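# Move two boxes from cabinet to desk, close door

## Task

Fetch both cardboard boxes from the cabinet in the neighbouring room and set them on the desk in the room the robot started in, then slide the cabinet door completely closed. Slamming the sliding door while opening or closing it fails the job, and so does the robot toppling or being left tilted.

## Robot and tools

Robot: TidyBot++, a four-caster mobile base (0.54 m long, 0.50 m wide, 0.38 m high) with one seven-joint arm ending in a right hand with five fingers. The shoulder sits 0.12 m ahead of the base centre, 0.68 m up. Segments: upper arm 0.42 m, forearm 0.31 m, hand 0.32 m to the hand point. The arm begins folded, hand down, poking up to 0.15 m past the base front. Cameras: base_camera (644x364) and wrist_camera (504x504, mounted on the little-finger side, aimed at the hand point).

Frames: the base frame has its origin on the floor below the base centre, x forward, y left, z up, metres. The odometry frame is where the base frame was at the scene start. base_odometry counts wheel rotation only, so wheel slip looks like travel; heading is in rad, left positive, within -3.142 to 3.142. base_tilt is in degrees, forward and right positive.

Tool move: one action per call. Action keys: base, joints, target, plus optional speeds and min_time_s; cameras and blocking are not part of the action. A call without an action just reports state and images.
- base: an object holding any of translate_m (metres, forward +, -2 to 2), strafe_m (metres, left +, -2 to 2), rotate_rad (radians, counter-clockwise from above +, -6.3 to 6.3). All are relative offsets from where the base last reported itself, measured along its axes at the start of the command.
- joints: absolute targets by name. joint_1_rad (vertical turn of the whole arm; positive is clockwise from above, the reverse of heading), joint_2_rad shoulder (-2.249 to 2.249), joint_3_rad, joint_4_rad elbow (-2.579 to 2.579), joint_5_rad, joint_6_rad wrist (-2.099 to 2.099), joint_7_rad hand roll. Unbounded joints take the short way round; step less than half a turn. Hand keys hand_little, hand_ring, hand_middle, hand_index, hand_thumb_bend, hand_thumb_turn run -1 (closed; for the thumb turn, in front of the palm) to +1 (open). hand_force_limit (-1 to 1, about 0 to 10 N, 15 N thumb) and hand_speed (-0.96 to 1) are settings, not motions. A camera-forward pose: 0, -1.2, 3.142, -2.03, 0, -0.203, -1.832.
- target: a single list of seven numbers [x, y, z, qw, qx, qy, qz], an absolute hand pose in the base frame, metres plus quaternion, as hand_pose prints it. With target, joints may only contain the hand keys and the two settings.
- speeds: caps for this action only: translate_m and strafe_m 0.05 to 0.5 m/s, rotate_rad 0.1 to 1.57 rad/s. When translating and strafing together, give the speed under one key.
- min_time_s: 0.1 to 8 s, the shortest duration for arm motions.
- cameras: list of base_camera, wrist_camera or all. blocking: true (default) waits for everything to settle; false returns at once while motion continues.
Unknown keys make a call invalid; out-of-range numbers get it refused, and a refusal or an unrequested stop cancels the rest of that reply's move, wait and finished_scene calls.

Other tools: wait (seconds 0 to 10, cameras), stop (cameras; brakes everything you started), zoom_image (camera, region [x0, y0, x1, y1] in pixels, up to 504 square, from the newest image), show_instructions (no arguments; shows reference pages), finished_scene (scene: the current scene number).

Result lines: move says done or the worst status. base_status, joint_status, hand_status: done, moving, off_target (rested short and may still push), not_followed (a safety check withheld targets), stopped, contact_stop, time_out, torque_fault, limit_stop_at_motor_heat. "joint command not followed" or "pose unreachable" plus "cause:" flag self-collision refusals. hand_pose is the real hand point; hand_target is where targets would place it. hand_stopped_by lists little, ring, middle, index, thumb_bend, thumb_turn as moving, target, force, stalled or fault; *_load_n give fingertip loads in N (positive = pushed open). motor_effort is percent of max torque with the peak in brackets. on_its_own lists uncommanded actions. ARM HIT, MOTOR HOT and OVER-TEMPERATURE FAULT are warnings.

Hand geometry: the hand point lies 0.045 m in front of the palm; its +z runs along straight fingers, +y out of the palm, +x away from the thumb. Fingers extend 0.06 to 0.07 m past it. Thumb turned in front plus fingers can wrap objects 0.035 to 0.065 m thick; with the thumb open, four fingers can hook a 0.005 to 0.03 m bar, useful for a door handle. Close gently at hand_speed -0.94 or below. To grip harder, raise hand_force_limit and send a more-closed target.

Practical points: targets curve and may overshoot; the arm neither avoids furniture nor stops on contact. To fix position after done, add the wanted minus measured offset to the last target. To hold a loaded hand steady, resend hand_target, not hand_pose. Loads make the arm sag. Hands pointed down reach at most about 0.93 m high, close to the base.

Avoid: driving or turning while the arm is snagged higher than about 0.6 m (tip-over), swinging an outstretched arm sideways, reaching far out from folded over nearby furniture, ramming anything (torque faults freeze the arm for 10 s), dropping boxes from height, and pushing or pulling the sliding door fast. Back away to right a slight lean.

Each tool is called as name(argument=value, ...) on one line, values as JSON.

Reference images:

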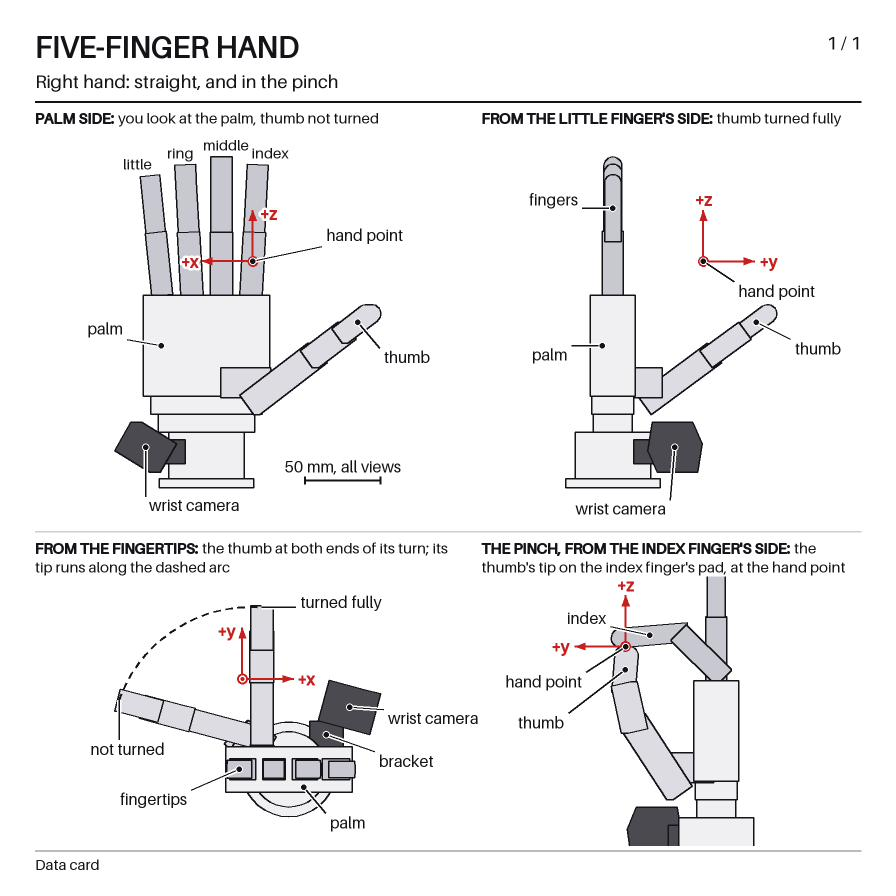

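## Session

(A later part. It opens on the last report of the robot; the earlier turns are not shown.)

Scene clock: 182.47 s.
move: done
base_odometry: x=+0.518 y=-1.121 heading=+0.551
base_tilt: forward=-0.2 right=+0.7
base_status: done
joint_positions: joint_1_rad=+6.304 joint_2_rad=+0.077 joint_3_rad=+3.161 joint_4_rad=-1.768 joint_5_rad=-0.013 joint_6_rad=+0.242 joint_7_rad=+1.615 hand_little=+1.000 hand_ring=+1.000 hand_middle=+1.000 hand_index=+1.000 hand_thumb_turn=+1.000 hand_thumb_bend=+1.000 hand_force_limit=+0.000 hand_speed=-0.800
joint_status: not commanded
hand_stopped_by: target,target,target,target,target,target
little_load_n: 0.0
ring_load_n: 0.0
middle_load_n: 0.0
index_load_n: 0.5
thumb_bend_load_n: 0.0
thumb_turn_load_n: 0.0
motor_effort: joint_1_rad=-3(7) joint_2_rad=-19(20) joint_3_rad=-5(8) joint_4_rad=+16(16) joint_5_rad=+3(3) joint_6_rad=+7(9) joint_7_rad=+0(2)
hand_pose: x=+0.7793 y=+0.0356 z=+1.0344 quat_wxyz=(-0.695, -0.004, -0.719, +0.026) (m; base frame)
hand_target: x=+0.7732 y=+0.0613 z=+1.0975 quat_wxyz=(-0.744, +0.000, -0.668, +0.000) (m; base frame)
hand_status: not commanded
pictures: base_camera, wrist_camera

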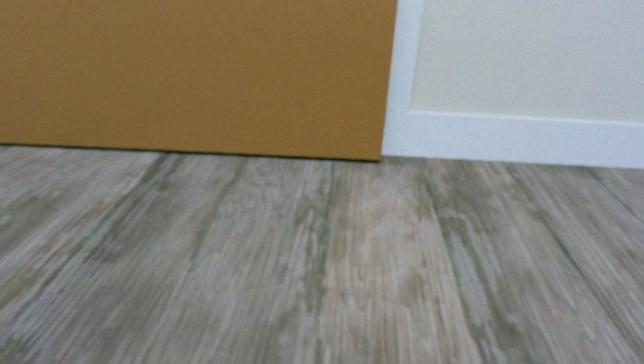

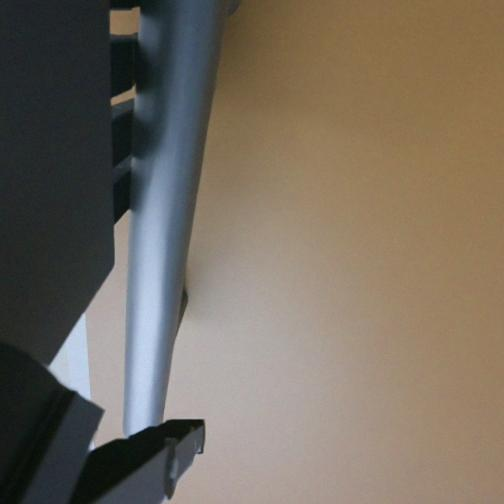

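move(base={"strafe_m":0.35}, speeds={"strafe_m":0.08}, cameras=["all"])

Scene clock: 194.10 s.
move: done
base_odometry: x=+0.335 y=-0.823 heading=+0.551
base_tilt: forward=-0.2 right=+0.7
base_status: done
joint_positions: joint_1_rad=+6.317 joint_2_rad=+0.077 joint_3_rad=+3.171 joint_4_rad=-1.768 joint_5_rad=-0.013 joint_6_rad=+0.242 joint_7_rad=+1.613 hand_little=+1.000 hand_ring=+1.000 hand_middle=+1.000 hand_index=+1.000 hand_thumb_turn=+1.000 hand_thumb_bend=+1.000 hand_force_limit=+0.000 hand_speed=-0.800
joint_status: not commanded
hand_stopped_by: target,target,target,target,target,target
little_load_n: 0.0
ring_load_n: 0.0
middle_load_n: 0.0
index_load_n: 0.0
thumb_bend_load_n: 0.0
thumb_turn_load_n: 0.0
motor_effort: joint_1_rad=-2(10) joint_2_rad=-19(21) joint_3_rad=-2(11) joint_4_rad=+17(17) joint_5_rad=+2(5) joint_6_rad=+9(9) joint_7_rad=+0(2)
hand_pose: x=+0.7801 y=+0.0208 z=+1.0347 quat_wxyz=(-0.695, -0.012, -0.718, +0.034) (m; base frame)
hand_target: x=+0.7732 y=+0.0613 z=+1.0975 quat_wxyz=(-0.744, +0.000, -0.668, +0.000) (m; base frame)
hand_status: not commanded
pictures: base_camera, wrist_camera

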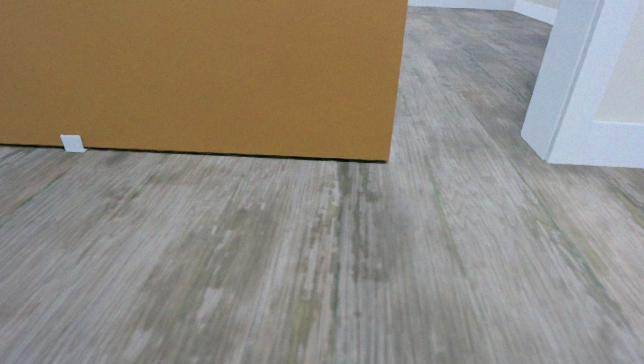

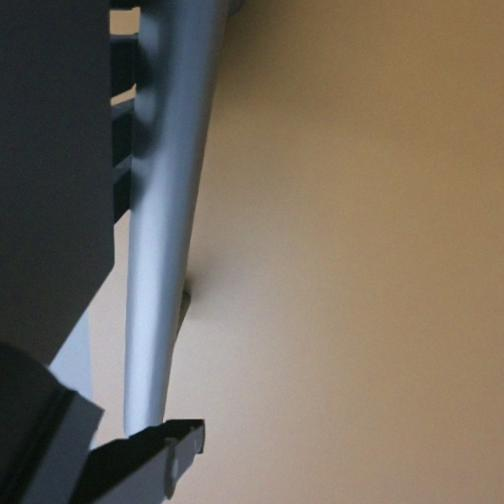

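move(base={"strafe_m":0.3}, speeds={"strafe_m":0.08}, cameras=["base_camera"])

move(base={"strafe_m":0.14}, speeds={"strafe_m":0.05}, cameras=["all"])

Scene clock: 201.87 s.
move: done
base_odometry: x=+0.177 y=-0.567 heading=+0.551
base_tilt: forward=-0.2 right=+0.6
base_status: done
joint_positions: joint_1_rad=+6.321 joint_2_rad=+0.078 joint_3_rad=+3.175 joint_4_rad=-1.767 joint_5_rad=-0.013 joint_6_rad=+0.242 joint_7_rad=+1.612 hand_little=+1.000 hand_ring=+1.000 hand_middle=+1.000 hand_index=+1.000 hand_thumb_turn=+1.000 hand_thumb_bend=+1.000 hand_force_limit=+0.000 hand_speed=-0.800
joint_status: not commanded
hand_stopped_by: target,target,target,target,target,target
little_load_n: 0.0
ring_load_n: 0.0
middle_load_n: 0.5
index_load_n: 0.0
thumb_bend_load_n: 0.0
thumb_turn_load_n: 0.0
motor_effort: joint_1_rad=-2(11) joint_2_rad=-20(22) joint_3_rad=-3(12) joint_4_rad=+18(18) joint_5_rad=+1(5) joint_6_rad=+9(10) joint_7_rad=+0(3)
hand_pose: x=+0.7806 y=+0.0153 z=+1.0350 quat_wxyz=(-0.695, -0.015, -0.718, +0.037) (m; base frame)
hand_target: x=+0.7732 y=+0.0613 z=+1.0975 quat_wxyz=(-0.744, +0.000, -0.668, +0.000) (m; base frame)
hand_status: not commanded
pictures: base_camera

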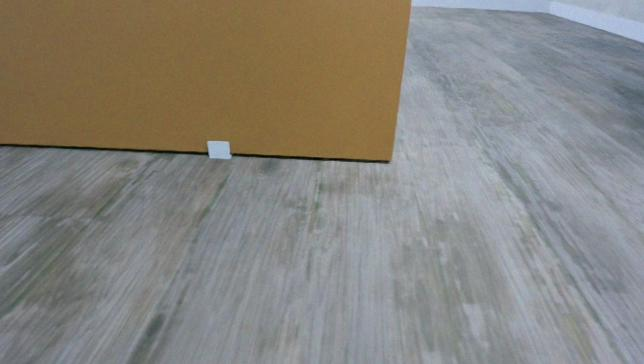

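Scene clock: 205.27 s.
move: done
base_odometry: x=+0.104 y=-0.448 heading=+0.551
base_tilt: forward=-0.2 right=+0.7
base_status: done
joint_positions: joint_1_rad=+6.324 joint_2_rad=+0.078 joint_3_rad=+3.178 joint_4_rad=-1.767 joint_5_rad=-0.013 joint_6_rad=+0.242 joint_7_rad=+1.612 hand_little=+1.000 hand_ring=+1.000 hand_middle=+1.000 hand_index=+1.000 hand_thumb_turn=+1.000 hand_thumb_bend=+1.000 hand_force_limit=+0.000 hand_speed=-0.800
joint_status: not commanded
hand_stopped_by: target,target,target,target,target,target
little_load_n: -0.5
ring_load_n: 0.0
middle_load_n: 0.0
index_load_n: 0.0
thumb_bend_load_n: 0.0
thumb_turn_load_n: 0.0
motor_effort: joint_1_rad=-2(11) joint_2_rad=-20(21) joint_3_rad=-4(11) joint_4_rad=+18(18) joint_5_rad=+1(5) joint_6_rad=+10(10) joint_7_rad=+1(2)
hand_pose: x=+0.7807 y=+0.0117 z=+1.0350 quat_wxyz=(-0.695, -0.018, -0.718, +0.039) (m; base frame)
hand_target: x=+0.7732 y=+0.0613 z=+1.0975 quat_wxyz=(-0.744, +0.000, -0.668, +0.000) (m; base frame)
hand_status: not commanded
pictures: base_camera, wrist_camera

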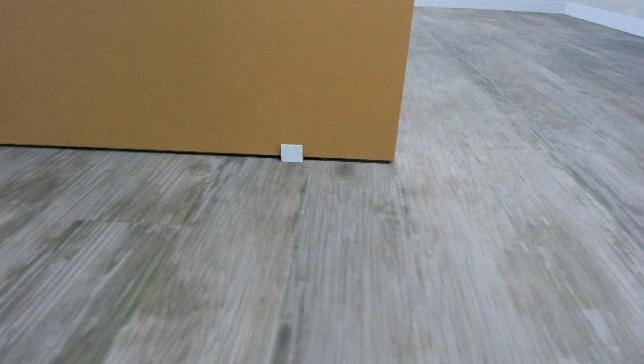

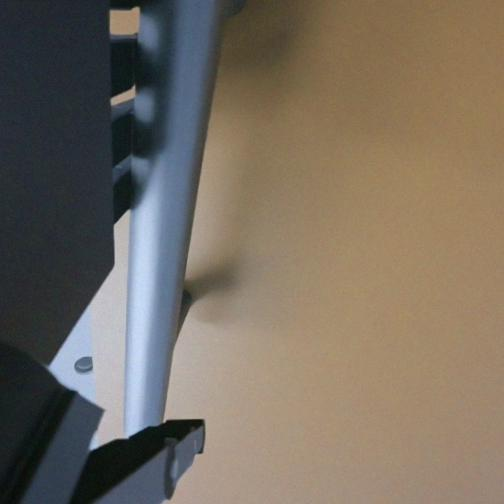

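move(base={"strafe_m":0.08}, speeds={"strafe_m":0.05}, cameras=["base_camera"])

move(base={"strafe_m":0.07}, speeds={"strafe_m":0.05}, cameras=["all"])

Scene clock: 210.30 s.
move: done
base_odometry: x=+0.062 y=-0.380 heading=+0.551
base_tilt: forward=-0.2 right=+0.7
base_status: done
joint_positions: joint_1_rad=+6.325 joint_2_rad=+0.078 joint_3_rad=+3.179 joint_4_rad=-1.767 joint_5_rad=-0.013 joint_6_rad=+0.242 joint_7_rad=+1.611 hand_little=+1.000 hand_ring=+1.000 hand_middle=+1.000 hand_index=+1.000 hand_thumb_turn=+1.000 hand_thumb_bend=+1.000 hand_force_limit=+0.000 hand_speed=-0.800
joint_status: not commanded
hand_stopped_by: target,target,target,target,target,target
little_load_n: 0.0
ring_load_n: 0.0
middle_load_n: 0.0
index_load_n: 0.0
thumb_bend_load_n: 0.0
thumb_turn_load_n: 0.0
motor_effort: joint_1_rad=-3(11) joint_2_rad=-19(21) joint_3_rad=-3(12) joint_4_rad=+17(18) joint_5_rad=+2(5) joint_6_rad=+8(10) joint_7_rad=+0(2)
hand_pose: x=+0.7808 y=+0.0101 z=+1.0350 quat_wxyz=(-0.695, -0.019, -0.718, +0.039) (m; base frame)
hand_target: x=+0.7732 y=+0.0613 z=+1.0975 quat_wxyz=(-0.744, +0.000, -0.668, +0.000) (m; base frame)
hand_status: not commanded
pictures: base_camera

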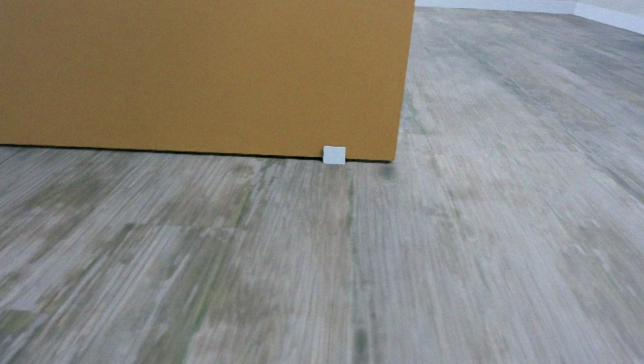

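Scene clock: 212.30 s.
move: done
base_odometry: x=+0.025 y=-0.321 heading=+0.551
base_tilt: forward=-0.2 right=+0.7
base_status: done
joint_positions: joint_1_rad=+6.326 joint_2_rad=+0.078 joint_3_rad=+3.179 joint_4_rad=-1.767 joint_5_rad=-0.013 joint_6_rad=+0.243 joint_7_rad=+1.611 hand_little=+1.000 hand_ring=+1.000 hand_middle=+1.000 hand_index=+1.000 hand_thumb_turn=+1.000 hand_thumb_bend=+1.000 hand_force_limit=+0.000 hand_speed=-0.800
joint_status: not commanded
hand_stopped_by: target,target,target,target,target,target
little_load_n: 0.0
ring_load_n: 0.0
middle_load_n: 0.0
index_load_n: 0.0
thumb_bend_load_n: -0.5
thumb_turn_load_n: 0.0
motor_effort: joint_1_rad=-3(12) joint_2_rad=-20(21) joint_3_rad=-4(13) joint_4_rad=+17(18) joint_5_rad=+2(5) joint_6_rad=+8(10) joint_7_rad=+0(2)
hand_pose: x=+0.7808 y=+0.0095 z=+1.0351 quat_wxyz=(-0.695, -0.019, -0.718, +0.040) (m; base frame)
hand_target: x=+0.7732 y=+0.0613 z=+1.0975 quat_wxyz=(-0.744, +0.000, -0.668, +0.000) (m; base frame)
hand_status: not commanded
pictures: base_camera, wrist_camera

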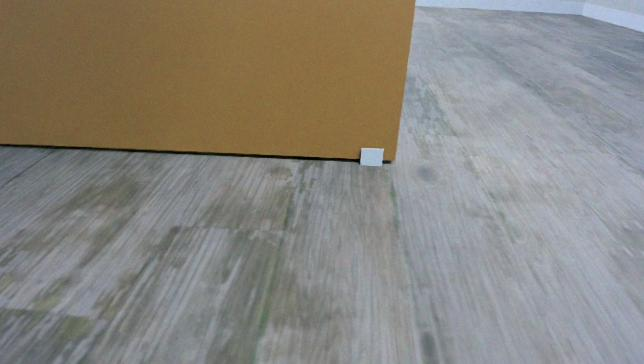

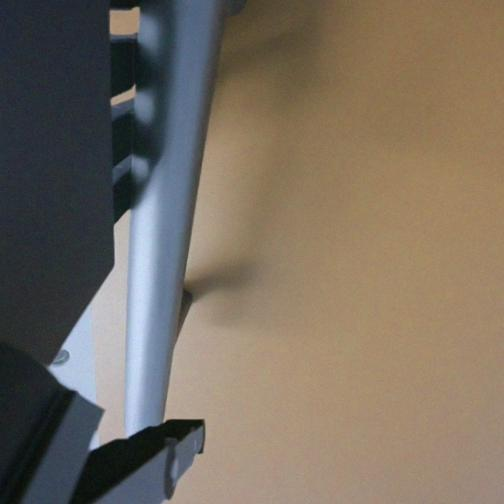

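move(base={"strafe_m":-0.12}, speeds={"strafe_m":0.1})

move(base={"translate_m":-0.2}, speeds={"translate_m":0.2})

move(joints={"joint_1_rad":0,"joint_2_rad":-1.2,"joint_3_rad":3.142,"joint_4_rad":-2.03,"joint_5_rad":0,"joint_6_rad":-0.203,"joint_7_rad":-1.832}, min_time_s=3, cameras=["all"])

Scene clock: 218.87 s.
move: done
base_odometry: x=+0.088 y=-0.423 heading=+0.551
base_tilt: forward=-0.3 right=+0.7
base_status: done
joint_positions: joint_1_rad=+6.301 joint_2_rad=+0.078 joint_3_rad=+3.155 joint_4_rad=-1.767 joint_5_rad=-0.013 joint_6_rad=+0.244 joint_7_rad=+1.611 hand_little=+1.000 hand_ring=+1.000 hand_middle=+1.000 hand_index=+1.000 hand_thumb_turn=+1.000 hand_thumb_bend=+1.000 hand_force_limit=+0.000 hand_speed=-0.800
joint_status: not commanded
hand_stopped_by: target,target,target,target,target,target
little_load_n: 0.0
ring_load_n: 0.0
middle_load_n: 0.0
index_load_n: 0.0
thumb_bend_load_n: 0.0
thumb_turn_load_n: 0.0
motor_effort: joint_1_rad=+1(3) joint_2_rad=-19(20) joint_3_rad=-1(5) joint_4_rad=+16(17) joint_5_rad=+1(3) joint_6_rad=+8(9) joint_7_rad=+0(1)
hand_pose: x=+0.7792 y=+0.0413 z=+1.0356 quat_wxyz=(-0.696, -0.002, -0.718, +0.022) (m; base frame)
hand_target: x=+0.7732 y=+0.0613 z=+1.0975 quat_wxyz=(-0.744, +0.000, -0.668, +0.000) (m; base frame)
hand_status: not commanded
pictures: none

Scene clock: 220.60 s.
move: done
base_odometry: x=-0.082 y=-0.528 heading=+0.551
base_tilt: forward=-0.3 right=+0.7
base_status: done
joint_positions: joint_1_rad=+6.301 joint_2_rad=+0.078 joint_3_rad=+3.155 joint_4_rad=-1.766 joint_5_rad=-0.013 joint_6_rad=+0.244 joint_7_rad=+1.611 hand_little=+1.000 hand_ring=+1.000 hand_middle=+1.000 hand_index=+1.000 hand_thumb_turn=+1.000 hand_thumb_bend=+1.000 hand_force_limit=+0.000 hand_speed=-0.800
joint_status: not commanded
hand_stopped_by: target,target,target,target,target,target
little_load_n: 0.0
ring_load_n: 0.0
middle_load_n: 0.0
index_load_n: 0.0
thumb_bend_load_n: 0.0
thumb_turn_load_n: 0.0
motor_effort: joint_1_rad=+1(2) joint_2_rad=-18(23) joint_3_rad=+0(1) joint_4_rad=+16(17) joint_5_rad=+1(2) joint_6_rad=+8(9) joint_7_rad=+0(1)
hand_pose: x=+0.7794 y=+0.0413 z=+1.0358 quat_wxyz=(-0.696, -0.002, -0.718, +0.022) (m; base frame)
hand_target: x=+0.7732 y=+0.0613 z=+1.0975 quat_wxyz=(-0.744, +0.000, -0.668, +0.000) (m; base frame)
hand_status: not commanded
pictures: none

Scene clock: 224.30 s.
move: done
base_odometry: x=-0.082 y=-0.528 heading=+0.551
base_tilt: forward=-0.3 right=+0.7
base_status: not commanded
joint_positions: joint_1_rad=+6.301 joint_2_rad=-1.194 joint_3_rad=+3.155 joint_4_rad=-1.999 joint_5_rad=-0.013 joint_6_rad=-0.118 joint_7_rad=+4.396 hand_little=+1.000 hand_ring=+1.000 hand_middle=+1.000 hand_index=+1.000 hand_thumb_turn=+1.000 hand_thumb_bend=+1.000 hand_force_limit=+0.000 hand_speed=-0.800
joint_status: all done
hand_stopped_by: target,target,target,target,target,target
little_load_n: 0.0
ring_load_n: 0.0
middle_load_n: 0.0
index_load_n: 0.0
thumb_bend_load_n: 0.0
thumb_turn_load_n: 0.0
motor_effort: joint_1_rad=+1(3) joint_2_rad=+15(21) joint_3_rad=+0(2) joint_4_rad=+12(17) joint_5_rad=+1(2) joint_6_rad=+6(9) joint_7_rad=-1(2)
hand_pose: x=+0.2394 y=-0.0544 z=+1.2099 quat_wxyz=(-0.140, +0.437, -0.083, +0.884) (m; base frame)
hand_target: x=+0.2586 y=-0.0490 z=+1.1725 quat_wxyz=(-0.113, +0.490, -0.065, +0.862) (m; base frame)
hand_status: not commanded
pictures: base_camera, wrist_camera

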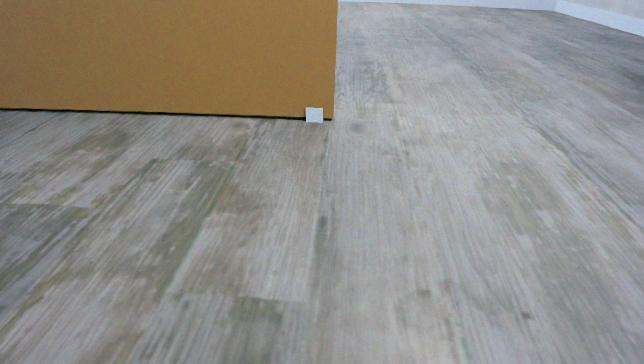

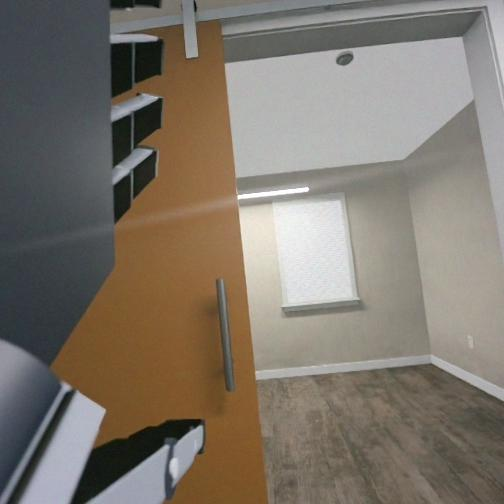

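move(base={"strafe_m":-0.37}, cameras=["all"])

Scene clock: 229.07 s.
move: done
base_odometry: x=+0.111 y=-0.843 heading=+0.551
base_tilt: forward=-0.3 right=+0.7
base_status: done
joint_positions: joint_1_rad=+6.294 joint_2_rad=-1.194 joint_3_rad=+3.152 joint_4_rad=-2.000 joint_5_rad=-0.013 joint_6_rad=-0.119 joint_7_rad=+4.398 hand_little=+1.000 hand_ring=+1.000 hand_middle=+1.000 hand_index=+1.000 hand_thumb_turn=+1.000 hand_thumb_bend=+1.000 hand_force_limit=+0.000 hand_speed=-0.800
joint_status: not commanded
hand_stopped_by: target,target,target,target,target,target
little_load_n: 0.0
ring_load_n: 0.0
middle_load_n: 0.0
index_load_n: 0.0
thumb_bend_load_n: 0.0
thumb_turn_load_n: 0.0
motor_effort: joint_1_rad=+1(3) joint_2_rad=+16(16) joint_3_rad=+0(3) joint_4_rad=+12(12) joint_5_rad=+2(2) joint_6_rad=+6(7) joint_7_rad=+0(1)
hand_pose: x=+0.2405 y=-0.0522 z=+1.2090 quat_wxyz=(-0.142, +0.439, -0.080, +0.884) (m; base frame)
hand_target: x=+0.2586 y=-0.0490 z=+1.1725 quat_wxyz=(-0.113, +0.490, -0.065, +0.862) (m; base frame)
hand_status: not commanded
pictures: base_camera, wrist_camera

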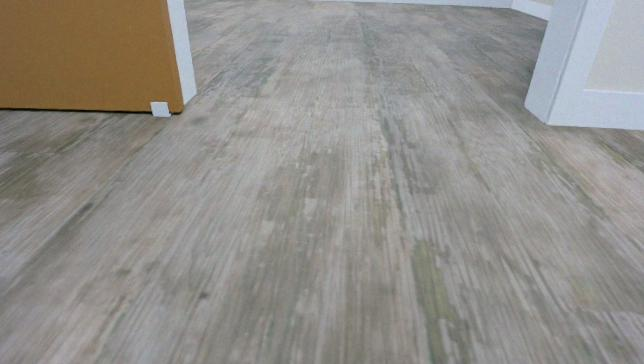

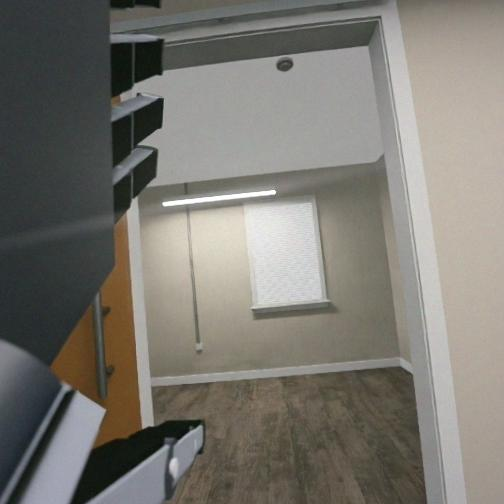

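move(base={"translate_m":0.7}, speeds={"translate_m":0.3}, cameras=["all"])

Scene clock: 234.70 s.
move: done
base_odometry: x=+0.708 y=-0.477 heading=+0.551
base_tilt: forward=-0.2 right=+0.7
base_status: done
joint_positions: joint_1_rad=+6.294 joint_2_rad=-1.198 joint_3_rad=+3.152 joint_4_rad=-2.005 joint_5_rad=-0.013 joint_6_rad=-0.122 joint_7_rad=+4.398 hand_little=+1.000 hand_ring=+1.000 hand_middle=+1.000 hand_index=+1.000 hand_thumb_turn=+1.000 hand_thumb_bend=+1.000 hand_force_limit=+0.000 hand_speed=-0.800
joint_status: not commanded
hand_stopped_by: target,target,target,target,target,target
little_load_n: -0.5
ring_load_n: 0.0
middle_load_n: 0.0
index_load_n: 0.0
thumb_bend_load_n: 0.0
thumb_turn_load_n: 0.0
motor_effort: joint_1_rad=+1(2) joint_2_rad=+16(18) joint_3_rad=+0(1) joint_4_rad=+12(13) joint_5_rad=+1(2) joint_6_rad=+6(8) joint_7_rad=+1(1)
hand_pose: x=+0.2409 y=-0.0522 z=+1.2059 quat_wxyz=(-0.142, +0.441, -0.080, +0.883) (m; base frame)
hand_target: x=+0.2586 y=-0.0490 z=+1.1725 quat_wxyz=(-0.113, +0.490, -0.065, +0.862) (m; base frame)
hand_status: not commanded
pictures: base_camera, wrist_camera

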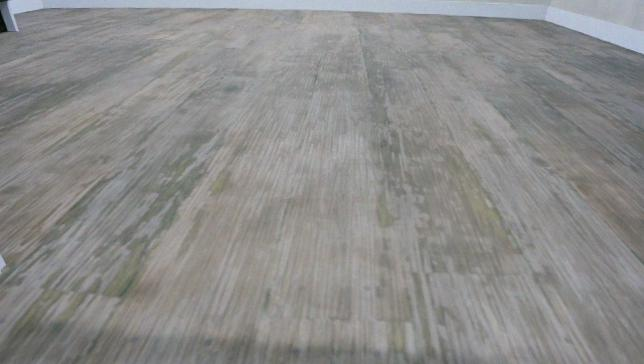

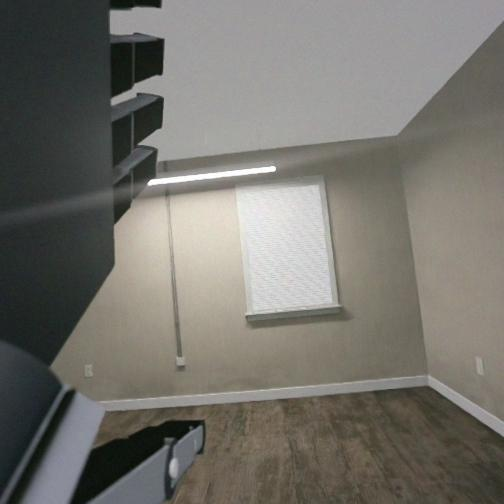

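move(base={"translate_m":0.45}, speeds={"translate_m":0.3}, cameras=["base_camera"])

move(base={"translate_m":0.45}, speeds={"translate_m":0.3}, joints={"joint_1_rad":-0.8,"joint_6_rad":-0.35}, cameras=["all"])

move(joints={"joint_1_rad":-1.6}, cameras=["wrist_camera"])

Scene clock: 240.60 s.
move: done
base_odometry: x=+1.092 y=-0.242 heading=+0.551
base_tilt: forward=-0.2 right=+0.7
base_status: done
joint_positions: joint_1_rad=+6.294 joint_2_rad=-1.201 joint_3_rad=+3.152 joint_4_rad=-2.007 joint_5_rad=-0.013 joint_6_rad=-0.123 joint_7_rad=+4.398 hand_little=+1.000 hand_ring=+1.000 hand_middle=+1.000 hand_index=+1.000 hand_thumb_turn=+1.000 hand_thumb_bend=+1.000 hand_force_limit=+0.000 hand_speed=-0.800
joint_status: not commanded
hand_stopped_by: target,target,target,target,target,target
little_load_n: 0.0
ring_load_n: 0.0
middle_load_n: 0.0
index_load_n: 0.0
thumb_bend_load_n: 0.0
thumb_turn_load_n: 0.0
motor_effort: joint_1_rad=+1(2) joint_2_rad=+16(18) joint_3_rad=+0(1) joint_4_rad=+12(13) joint_5_rad=+2(2) joint_6_rad=+6(7) joint_7_rad=+1(1)
hand_pose: x=+0.2401 y=-0.0522 z=+1.2051 quat_wxyz=(-0.142, +0.441, -0.080, +0.883) (m; base frame)
hand_target: x=+0.2586 y=-0.0490 z=+1.1725 quat_wxyz=(-0.113, +0.490, -0.065, +0.862) (m; base frame)
hand_status: not commanded
pictures: base_camera

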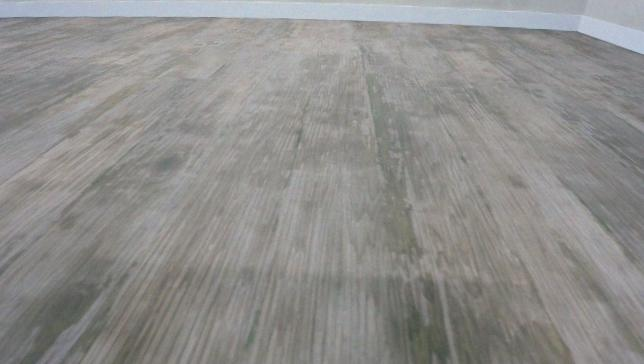

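Scene clock: 243.00 s.
move: done
base_odometry: x=+1.475 y=-0.006 heading=+0.551
base_tilt: forward=-0.2 right=+0.7
base_status: done
joint_positions: joint_1_rad=+5.501 joint_2_rad=-1.203 joint_3_rad=+3.152 joint_4_rad=-2.007 joint_5_rad=-0.013 joint_6_rad=-0.265 joint_7_rad=+4.398 hand_little=+1.000 hand_ring=+1.000 hand_middle=+1.000 hand_index=+1.000 hand_thumb_turn=+1.000 hand_thumb_bend=+1.000 hand_force_limit=+0.000 hand_speed=-0.800
joint_status: all done
hand_stopped_by: target,target,target,target,target,target
little_load_n: 0.0
ring_load_n: 0.0
middle_load_n: 0.0
index_load_n: 0.0
thumb_bend_load_n: 0.0
thumb_turn_load_n: 0.0
motor_effort: joint_1_rad=+1(4) joint_2_rad=+15(18) joint_3_rad=+1(1) joint_4_rad=+12(13) joint_5_rad=+1(2) joint_6_rad=+7(8) joint_7_rad=+0(1)
hand_pose: x=+0.2533 y=+0.0630 z=+1.1632 quat_wxyz=(-0.455, +0.497, +0.111, +0.731) (m; base frame)
hand_target: x=+0.2621 y=+0.0769 z=+1.1272 quat_wxyz=(-0.421, +0.536, +0.148, +0.717) (m; base frame)
hand_status: not commanded
pictures: base_camera, wrist_camera

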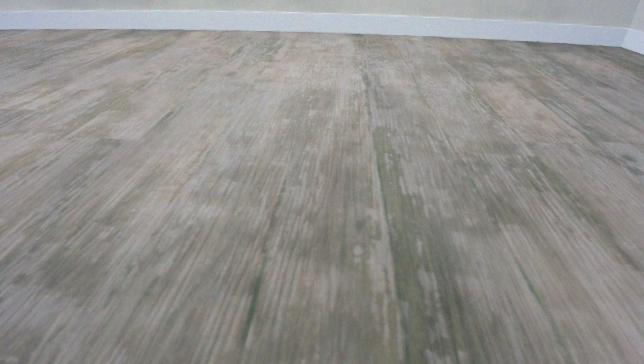

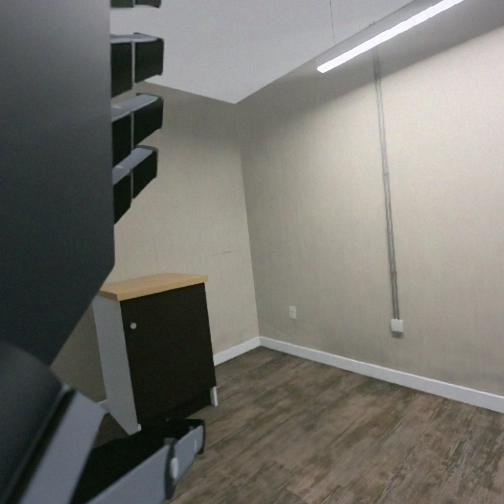

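Scene clock: 245.07 s.
move: done
base_odometry: x=+1.475 y=-0.006 heading=+0.551
base_tilt: forward=-0.2 right=+0.7
base_status: not commanded
joint_positions: joint_1_rad=+4.707 joint_2_rad=-1.203 joint_3_rad=+3.152 joint_4_rad=-2.007 joint_5_rad=-0.013 joint_6_rad=-0.265 joint_7_rad=+4.398 hand_little=+1.000 hand_ring=+1.000 hand_middle=+1.000 hand_index=+1.000 hand_thumb_turn=+1.000 hand_thumb_bend=+1.000 hand_force_limit=+0.000 hand_speed=-0.800
joint_status: all done
hand_stopped_by: target,target,target,target,target,target
little_load_n: 0.0
ring_load_n: 0.0
middle_load_n: 0.0
index_load_n: 0.0
thumb_bend_load_n: 0.0
thumb_turn_load_n: 0.0
motor_effort: joint_1_rad=+1(2) joint_2_rad=+15(16) joint_3_rad=+0(1) joint_4_rad=+12(13) joint_5_rad=+1(2) joint_6_rad=+8(8) joint_7_rad=-1(1)
hand_pose: x=+0.1682 y=+0.1399 z=+1.1632 quat_wxyz=(-0.702, +0.416, +0.295, +0.498) (m; base frame)
hand_target: x=+0.1635 y=+0.1562 z=+1.1272 quat_wxyz=(-0.666, +0.436, +0.345, +0.496) (m; base frame)
hand_status: not commanded
pictures: wrist_camera

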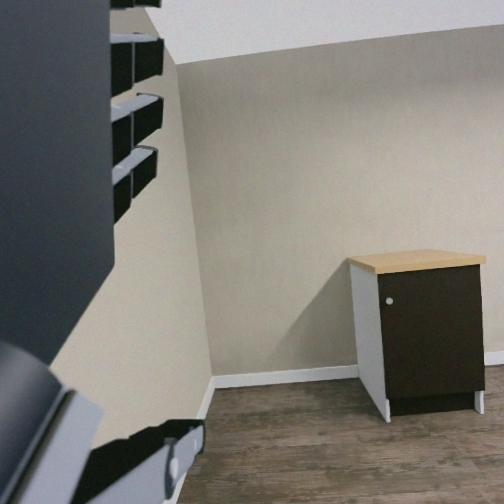

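move(base={"translate_m":0.9})

move(base={"rotate_rad":1.571}, joints={"joint_1_rad":0.0}, cameras=["all"])

Scene clock: 280.90 s.
move: done
base_odometry: x=+2.243 y=+0.465 heading=+0.551
base_tilt: forward=-0.2 right=+0.7
base_status: done
joint_positions: joint_1_rad=+4.699 joint_2_rad=-1.203 joint_3_rad=+3.151 joint_4_rad=-2.007 joint_5_rad=-0.013 joint_6_rad=-0.265 joint_7_rad=+4.398 hand_little=+1.000 hand_ring=+1.000 hand_middle=+1.000 hand_index=+1.000 hand_thumb_turn=+1.000 hand_thumb_bend=+1.000 hand_force_limit=+0.000 hand_speed=-0.800
joint_status: not commanded
hand_stopped_by: target,target,target,target,target,target
little_load_n: 0.0
ring_load_n: 0.0
middle_load_n: 0.0
index_load_n: 0.0
thumb_bend_load_n: 0.0
thumb_turn_load_n: 0.0
motor_effort: joint_1_rad=+1(3) joint_2_rad=+16(16) joint_3_rad=+1(2) joint_4_rad=+12(13) joint_5_rad=+1(2) joint_6_rad=+7(8) joint_7_rad=+0(1)
hand_pose: x=+0.1663 y=+0.1404 z=+1.1631 quat_wxyz=(-0.703, +0.414, +0.297, +0.495) (m; base frame)
hand_target: x=+0.1635 y=+0.1562 z=+1.1272 quat_wxyz=(-0.666, +0.436, +0.345, +0.496) (m; base frame)
hand_status: not commanded
pictures: none

Scene clock: 283.70 s.
move: done
base_odometry: x=+2.243 y=+0.465 heading=+2.121
base_tilt: forward=-0.3 right=+0.7
base_status: done
joint_positions: joint_1_rad=+6.259 joint_2_rad=-1.203 joint_3_rad=+3.151 joint_4_rad=-2.007 joint_5_rad=-0.013 joint_6_rad=-0.266 joint_7_rad=+4.398 hand_little=+1.000 hand_ring=+1.000 hand_middle=+1.000 hand_index=+1.000 hand_thumb_turn=+1.000 hand_thumb_bend=+1.000 hand_force_limit=+0.000 hand_speed=-0.800
joint_status: all done
hand_stopped_by: target,target,target,target,target,target
little_load_n: 0.0
ring_load_n: 0.0
middle_load_n: 0.0
index_load_n: 0.0
thumb_bend_load_n: 0.0
thumb_turn_load_n: 0.0
motor_effort: joint_1_rad=+1(4) joint_2_rad=+16(17) joint_3_rad=+1(1) joint_4_rad=+12(13) joint_5_rad=+1(2) joint_6_rad=+6(8) joint_7_rad=+0(1)
hand_pose: x=+0.2600 y=-0.0458 z=+1.1629 quat_wxyz=(-0.152, +0.504, -0.080, +0.847) (m; base frame)
hand_target: x=+0.2739 y=-0.0490 z=+1.1272 quat_wxyz=(-0.108, +0.552, -0.073, +0.824) (m; base frame)
hand_status: not commanded
pictures: base_camera, wrist_camera

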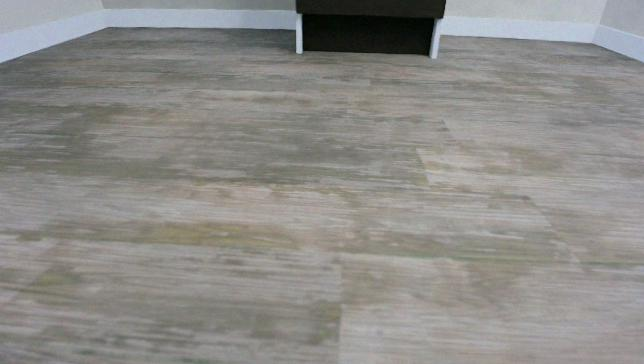

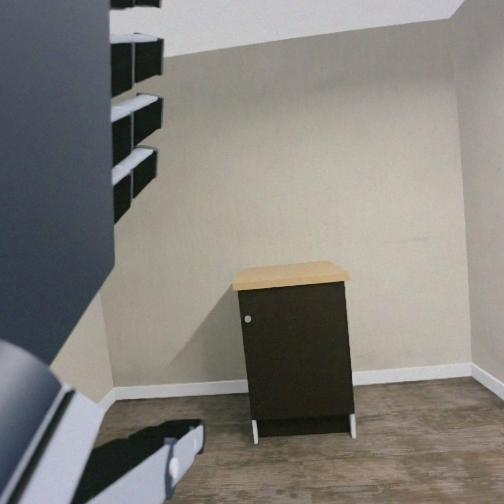

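move(base={"translate_m":0.7}, cameras=["all"])

Scene clock: 308.67 s.
move: done
base_odometry: x=+1.876 y=+1.062 heading=+2.122
base_tilt: forward=-0.2 right=+0.7
base_status: done
joint_positions: joint_1_rad=+6.260 joint_2_rad=-1.204 joint_3_rad=+3.151 joint_4_rad=-2.008 joint_5_rad=-0.013 joint_6_rad=-0.268 joint_7_rad=+4.398 hand_little=+1.000 hand_ring=+1.000 hand_middle=+1.000 hand_index=+1.000 hand_thumb_turn=+1.000 hand_thumb_bend=+1.000 hand_force_limit=+0.000 hand_speed=-0.800
joint_status: not commanded
hand_stopped_by: target,target,target,target,target,target
little_load_n: 0.0
ring_load_n: 0.0
middle_load_n: 0.0
index_load_n: 0.0
thumb_bend_load_n: 0.0
thumb_turn_load_n: 0.0
motor_effort: joint_1_rad=+1(2) joint_2_rad=+16(19) joint_3_rad=+1(1) joint_4_rad=+12(13) joint_5_rad=+1(2) joint_6_rad=+7(8) joint_7_rad=+0(1)
hand_pose: x=+0.2599 y=-0.0458 z=+1.1622 quat_wxyz=(-0.152, +0.504, -0.080, +0.846) (m; base frame)
hand_target: x=+0.2739 y=-0.0490 z=+1.1272 quat_wxyz=(-0.108, +0.552, -0.073, +0.824) (m; base frame)
hand_status: not commanded
pictures: base_camera, wrist_camera

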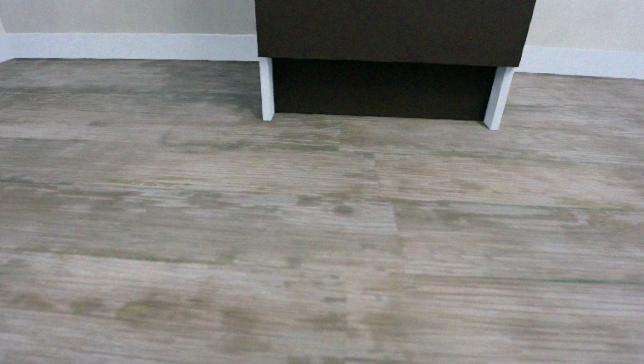

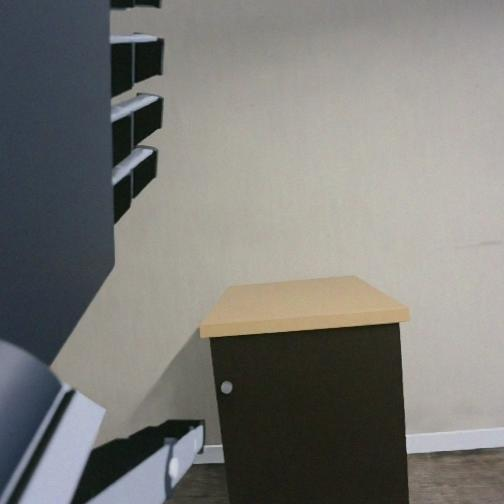

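move(joints={"joint_1_rad":0,"joint_2_rad":0.148,"joint_3_rad":3.142,"joint_4_rad":-1.538,"joint_5_rad":0,"joint_6_rad":-1.456,"joint_7_rad":0,"hand_thumb_turn":-1,"hand_thumb_bend":0.3,"hand_index":0.3,"hand_middle":0.3}, min_time_s=4, cameras=["all"])

Scene clock: 337.97 s.
move: done
base_odometry: x=+1.876 y=+1.062 heading=+2.122
base_tilt: forward=-0.2 right=+0.7
base_status: not commanded
joint_positions: joint_1_rad=+6.260 joint_2_rad=+0.143 joint_3_rad=+3.151 joint_4_rad=-1.585 joint_5_rad=-0.013 joint_6_rad=-1.379 joint_7_rad=+6.230 hand_little=+1.000 hand_ring=+1.000 hand_middle=+0.300 hand_index=+0.300 hand_thumb_turn=-1.000 hand_thumb_bend=+0.300 hand_force_limit=+0.000 hand_speed=-0.800
joint_status: all done
hand_stopped_by: target,target,target,target,target,target
little_load_n: 0.0
ring_load_n: 0.0
middle_load_n: 0.0
index_load_n: 0.0
thumb_bend_load_n: 0.0
thumb_turn_load_n: 0.0
motor_effort: joint_1_rad=+2(3) joint_2_rad=-17(18) joint_3_rad=-1(2) joint_4_rad=+13(16) joint_5_rad=+1(3) joint_6_rad=+1(9) joint_7_rad=+0(2)
hand_pose: x=+0.5594 y=-0.0220 z=+0.7289 quat_wxyz=(+0.008, +0.721, +0.692, +0.017) (m; base frame)
hand_target: x=+0.5534 y=-0.0296 z=+0.7397 quat_wxyz=(+0.000, +0.707, +0.707, +0.000) (m; base frame)
hand_status: not commanded
pictures: base_camera, wrist_camera

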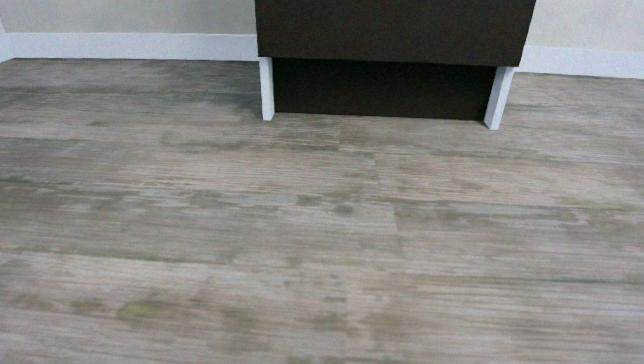

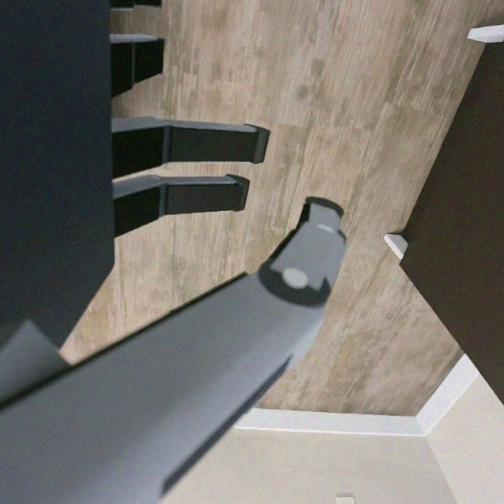

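move(base={"translate_m":0.3,"strafe_m":0.11}, speeds={"translate_m":0.2}, cameras=["all"])

Scene clock: 355.83 s.
move: done
base_odometry: x=+1.626 y=+1.260 heading=+2.121
base_tilt: forward=-0.2 right=+0.7
base_status: done
joint_positions: joint_1_rad=+6.261 joint_2_rad=+0.148 joint_3_rad=+3.151 joint_4_rad=-1.581 joint_5_rad=-0.013 joint_6_rad=-1.384 joint_7_rad=+6.230 hand_little=+1.000 hand_ring=+1.000 hand_middle=+0.300 hand_index=+0.300 hand_thumb_turn=-1.000 hand_thumb_bend=+0.300 hand_force_limit=+0.000 hand_speed=-0.800
joint_status: not commanded
hand_stopped_by: target,target,target,target,target,target
little_load_n: 0.0
ring_load_n: 0.0
middle_load_n: 0.0
index_load_n: 0.0
thumb_bend_load_n: 0.0
thumb_turn_load_n: 0.0
motor_effort: joint_1_rad=+1(2) joint_2_rad=-17(20) joint_3_rad=-1(1) joint_4_rad=+13(13) joint_5_rad=+1(2) joint_6_rad=+0(2) joint_7_rad=+0(1)
hand_pose: x=+0.5594 y=-0.0229 z=+0.7277 quat_wxyz=(+0.005, +0.722, +0.692, +0.014) (m; base frame)
hand_target: x=+0.5534 y=-0.0296 z=+0.7397 quat_wxyz=(+0.000, +0.707, +0.707, +0.000) (m; base frame)
hand_status: not commanded
pictures: base_camera, wrist_camera

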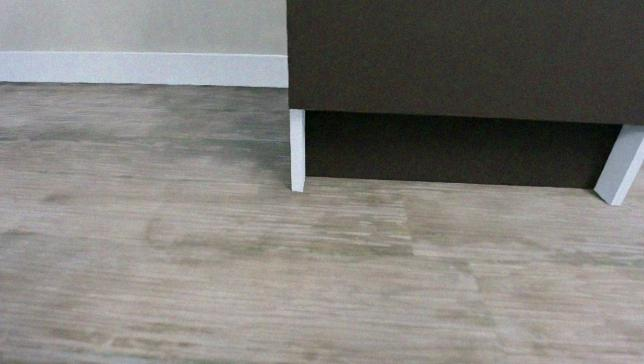

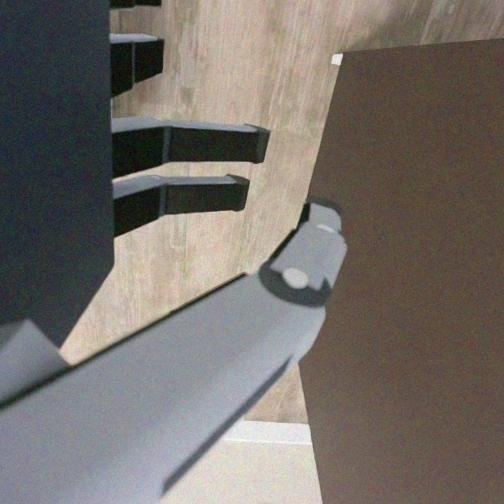

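move(base={"translate_m":0.08}, speeds={"translate_m":0.1}, cameras=["all"])

Scene clock: 360.23 s.
move: done
base_odometry: x=+1.584 y=+1.328 heading=+2.122
base_tilt: forward=-0.2 right=+0.7
base_status: done
joint_positions: joint_1_rad=+6.262 joint_2_rad=+0.150 joint_3_rad=+3.151 joint_4_rad=-1.580 joint_5_rad=-0.013 joint_6_rad=-1.386 joint_7_rad=+6.230 hand_little=+1.000 hand_ring=+1.000 hand_middle=+0.300 hand_index=+0.300 hand_thumb_turn=-1.000 hand_thumb_bend=+0.300 hand_force_limit=+0.000 hand_speed=-0.800
joint_status: not commanded
hand_stopped_by: target,target,target,target,target,target
little_load_n: 0.0
ring_load_n: 0.0
middle_load_n: 0.0
index_load_n: 0.5
thumb_bend_load_n: 0.0
thumb_turn_load_n: 0.0
motor_effort: joint_1_rad=+1(2) joint_2_rad=-17(20) joint_3_rad=-1(2) joint_4_rad=+13(13) joint_5_rad=+1(2) joint_6_rad=+1(2) joint_7_rad=+0(1)
hand_pose: x=+0.5594 y=-0.0230 z=+0.7269 quat_wxyz=(+0.004, +0.722, +0.692, +0.013) (m; base frame)
hand_target: x=+0.5534 y=-0.0296 z=+0.7397 quat_wxyz=(+0.000, +0.707, +0.707, +0.000) (m; base frame)
hand_status: not commanded
pictures: base_camera, wrist_camera

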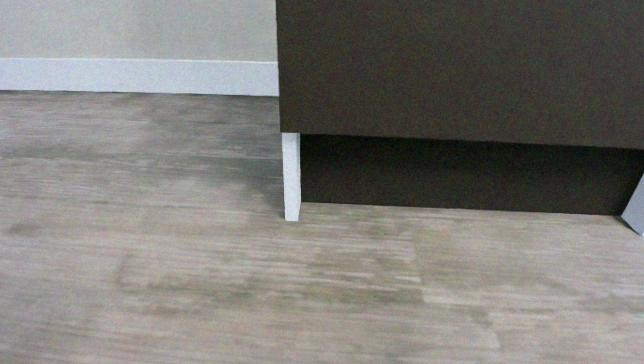

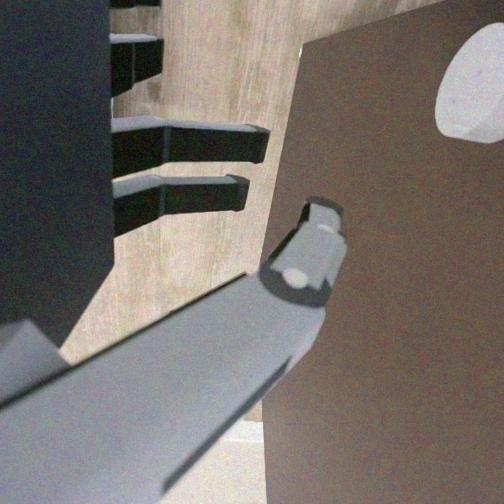

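move(base={"strafe_m":0.08}, speeds={"strafe_m":0.1}, cameras=["wrist_camera"])

Scene clock: 372.13 s.
move: done
base_odometry: x=+1.515 y=+1.286 heading=+2.122
base_tilt: forward=-0.2 right=+0.7
base_status: done
joint_positions: joint_1_rad=+6.267 joint_2_rad=+0.150 joint_3_rad=+3.150 joint_4_rad=-1.580 joint_5_rad=-0.013 joint_6_rad=-1.386 joint_7_rad=+6.230 hand_little=+1.000 hand_ring=+1.000 hand_middle=+0.300 hand_index=+0.300 hand_thumb_turn=-1.000 hand_thumb_bend=+0.300 hand_force_limit=+0.000 hand_speed=-0.800
joint_status: not commanded
hand_stopped_by: target,target,target,target,target,target
little_load_n: 0.0
ring_load_n: 0.0
middle_load_n: 0.0
index_load_n: 0.0
thumb_bend_load_n: 0.0
thumb_turn_load_n: 0.0
motor_effort: joint_1_rad=+1(3) joint_2_rad=-17(18) joint_3_rad=+0(3) joint_4_rad=+12(13) joint_5_rad=+0(2) joint_6_rad=+1(1) joint_7_rad=+0(1)
hand_pose: x=+0.5593 y=-0.0248 z=+0.7269 quat_wxyz=(+0.004, +0.723, +0.690, +0.013) (m; base frame)
hand_target: x=+0.5534 y=-0.0296 z=+0.7397 quat_wxyz=(+0.000, +0.707, +0.707, +0.000) (m; base frame)
hand_status: not commanded
pictures: wrist_camera

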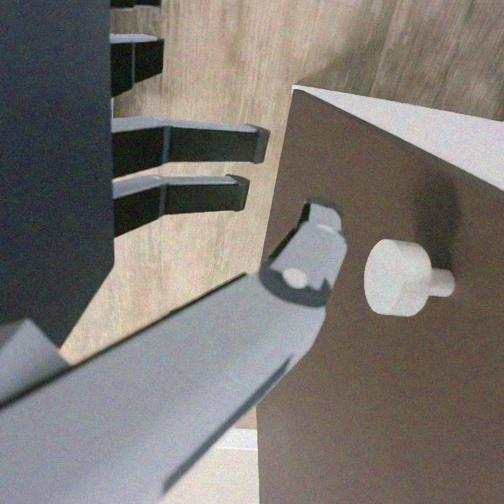

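move(joints={"joint_2_rad":0.144,"joint_4_rad":-1.459,"joint_6_rad":-1.539,"hand_thumb_bend":0.05,"hand_index":0.35,"hand_middle":0.35}, min_time_s=2, cameras=["wrist_camera"])

Scene clock: 396.37 s.
move: done
base_odometry: x=+1.515 y=+1.286 heading=+2.122
base_tilt: forward=-0.3 right=+0.7
base_status: not commanded
joint_positions: joint_1_rad=+6.267 joint_2_rad=+0.150 joint_3_rad=+3.150 joint_4_rad=-1.506 joint_5_rad=-0.013 joint_6_rad=-1.462 joint_7_rad=+6.230 hand_little=+1.000 hand_ring=+1.000 hand_middle=+0.350 hand_index=+0.350 hand_thumb_turn=-1.000 hand_thumb_bend=+0.050 hand_force_limit=+0.000 hand_speed=-0.800
joint_status: all done
hand_stopped_by: target,target,target,target,target,target
little_load_n: 0.0
ring_load_n: 0.0
middle_load_n: 0.0
index_load_n: 0.0
thumb_bend_load_n: 0.0
thumb_turn_load_n: 0.0
motor_effort: joint_1_rad=+1(2) joint_2_rad=-18(18) joint_3_rad=-1(1) joint_4_rad=+13(13) joint_5_rad=+2(2) joint_6_rad=+0(2) joint_7_rad=+0(1)
hand_pose: x=+0.5617 y=-0.0247 z=+0.7501 quat_wxyz=(+0.004, +0.723, +0.691, +0.013) (m; base frame)
hand_target: x=+0.5536 y=-0.0296 z=+0.7660 quat_wxyz=(+0.000, +0.707, +0.707, +0.000) (m; base frame)
hand_status: not commanded
pictures: wrist_camera

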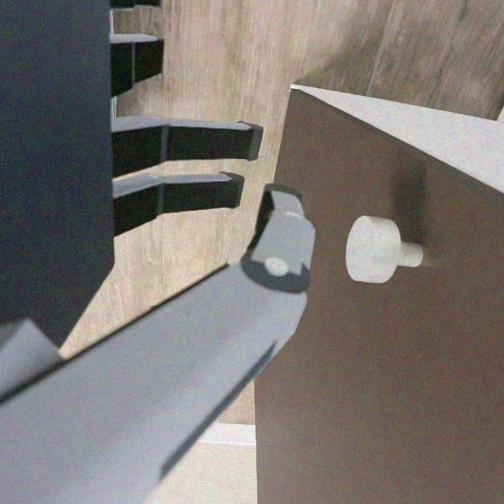

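move(joints={"hand_thumb_bend":0.0,"hand_index":0.0,"hand_middle":0.0}, cameras=["wrist_camera"])

Scene clock: 417.87 s.
move: done
base_odometry: x=+1.515 y=+1.286 heading=+2.122
base_tilt: forward=-0.2 right=+0.7
base_status: not commanded
joint_positions: joint_1_rad=+6.267 joint_2_rad=+0.150 joint_3_rad=+3.150 joint_4_rad=-1.506 joint_5_rad=-0.013 joint_6_rad=-1.462 joint_7_rad=+6.230 hand_little=+1.000 hand_ring=+1.000 hand_middle=+0.000 hand_index=+0.000 hand_thumb_turn=-1.000 hand_thumb_bend=+0.000 hand_force_limit=+0.000 hand_speed=-0.800
joint_status: all done
hand_stopped_by: target,target,target,target,target,target
little_load_n: 0.0
ring_load_n: -0.5
middle_load_n: 0.0
index_load_n: 0.0
thumb_bend_load_n: 0.0
thumb_turn_load_n: -0.5
motor_effort: joint_1_rad=+1(2) joint_2_rad=-17(18) joint_3_rad=-1(1) joint_4_rad=+13(13) joint_5_rad=+0(2) joint_6_rad=+1(1) joint_7_rad=+0(1)
hand_pose: x=+0.5615 y=-0.0247 z=+0.7501 quat_wxyz=(+0.004, +0.723, +0.691, +0.013) (m; base frame)
hand_target: x=+0.5536 y=-0.0296 z=+0.7660 quat_wxyz=(+0.000, +0.707, +0.707, +0.000) (m; base frame)
hand_status: not commanded
pictures: wrist_camera

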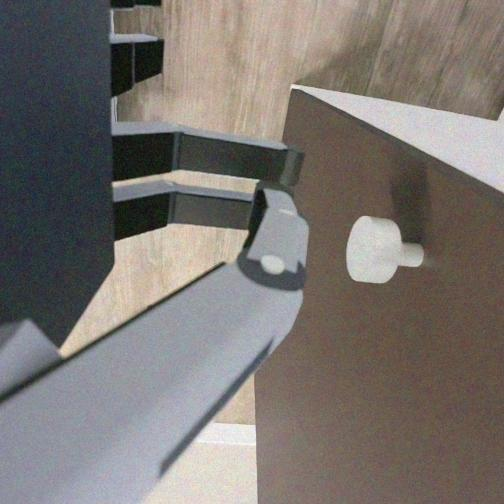

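move(joints={"joint_2_rad":0.144,"joint_4_rad":-1.428,"joint_6_rad":-1.57,"hand_thumb_bend":0.1,"hand_index":0.4,"hand_middle":0.4}, base={"translate_m":0.02,"strafe_m":-0.008}, speeds={"translate_m":0.05}, min_time_s=2, cameras=["wrist_camera"])

Scene clock: 432.40 s.
move: done
base_odometry: x=+1.511 y=+1.307 heading=+2.122
base_tilt: forward=-0.2 right=+0.7
base_status: done
joint_positions: joint_1_rad=+6.267 joint_2_rad=+0.150 joint_3_rad=+3.150 joint_4_rad=-1.475 joint_5_rad=-0.013 joint_6_rad=-1.493 joint_7_rad=+6.230 hand_little=+1.000 hand_ring=+1.000 hand_middle=+0.400 hand_index=+0.400 hand_thumb_turn=-1.000 hand_thumb_bend=+0.100 hand_force_limit=+0.000 hand_speed=-0.800
joint_status: all done
hand_stopped_by: target,target,target,target,target,target
little_load_n: 0.0
ring_load_n: 0.0
middle_load_n: 0.5
index_load_n: 0.0
thumb_bend_load_n: 0.0
thumb_turn_load_n: 0.0
motor_effort: joint_1_rad=+1(2) joint_2_rad=-17(19) joint_3_rad=-1(1) joint_4_rad=+13(14) joint_5_rad=+2(2) joint_6_rad=+0(2) joint_7_rad=+1(1)
hand_pose: x=+0.5621 y=-0.0246 z=+0.7598 quat_wxyz=(+0.004, +0.723, +0.691, +0.013) (m; base frame)
hand_target: x=+0.5538 y=-0.0296 z=+0.7757 quat_wxyz=(+0.000, +0.707, +0.707, +0.000) (m; base frame)
hand_status: not commanded
pictures: wrist_camera

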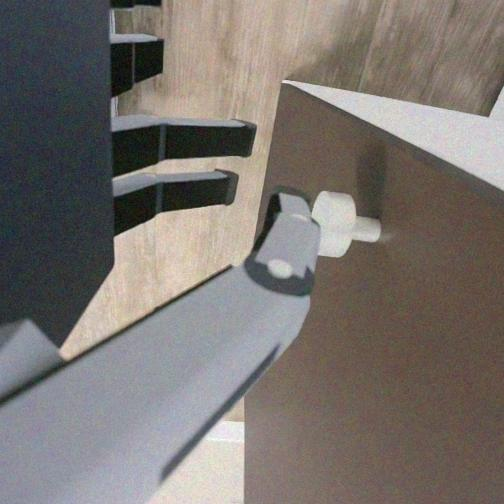

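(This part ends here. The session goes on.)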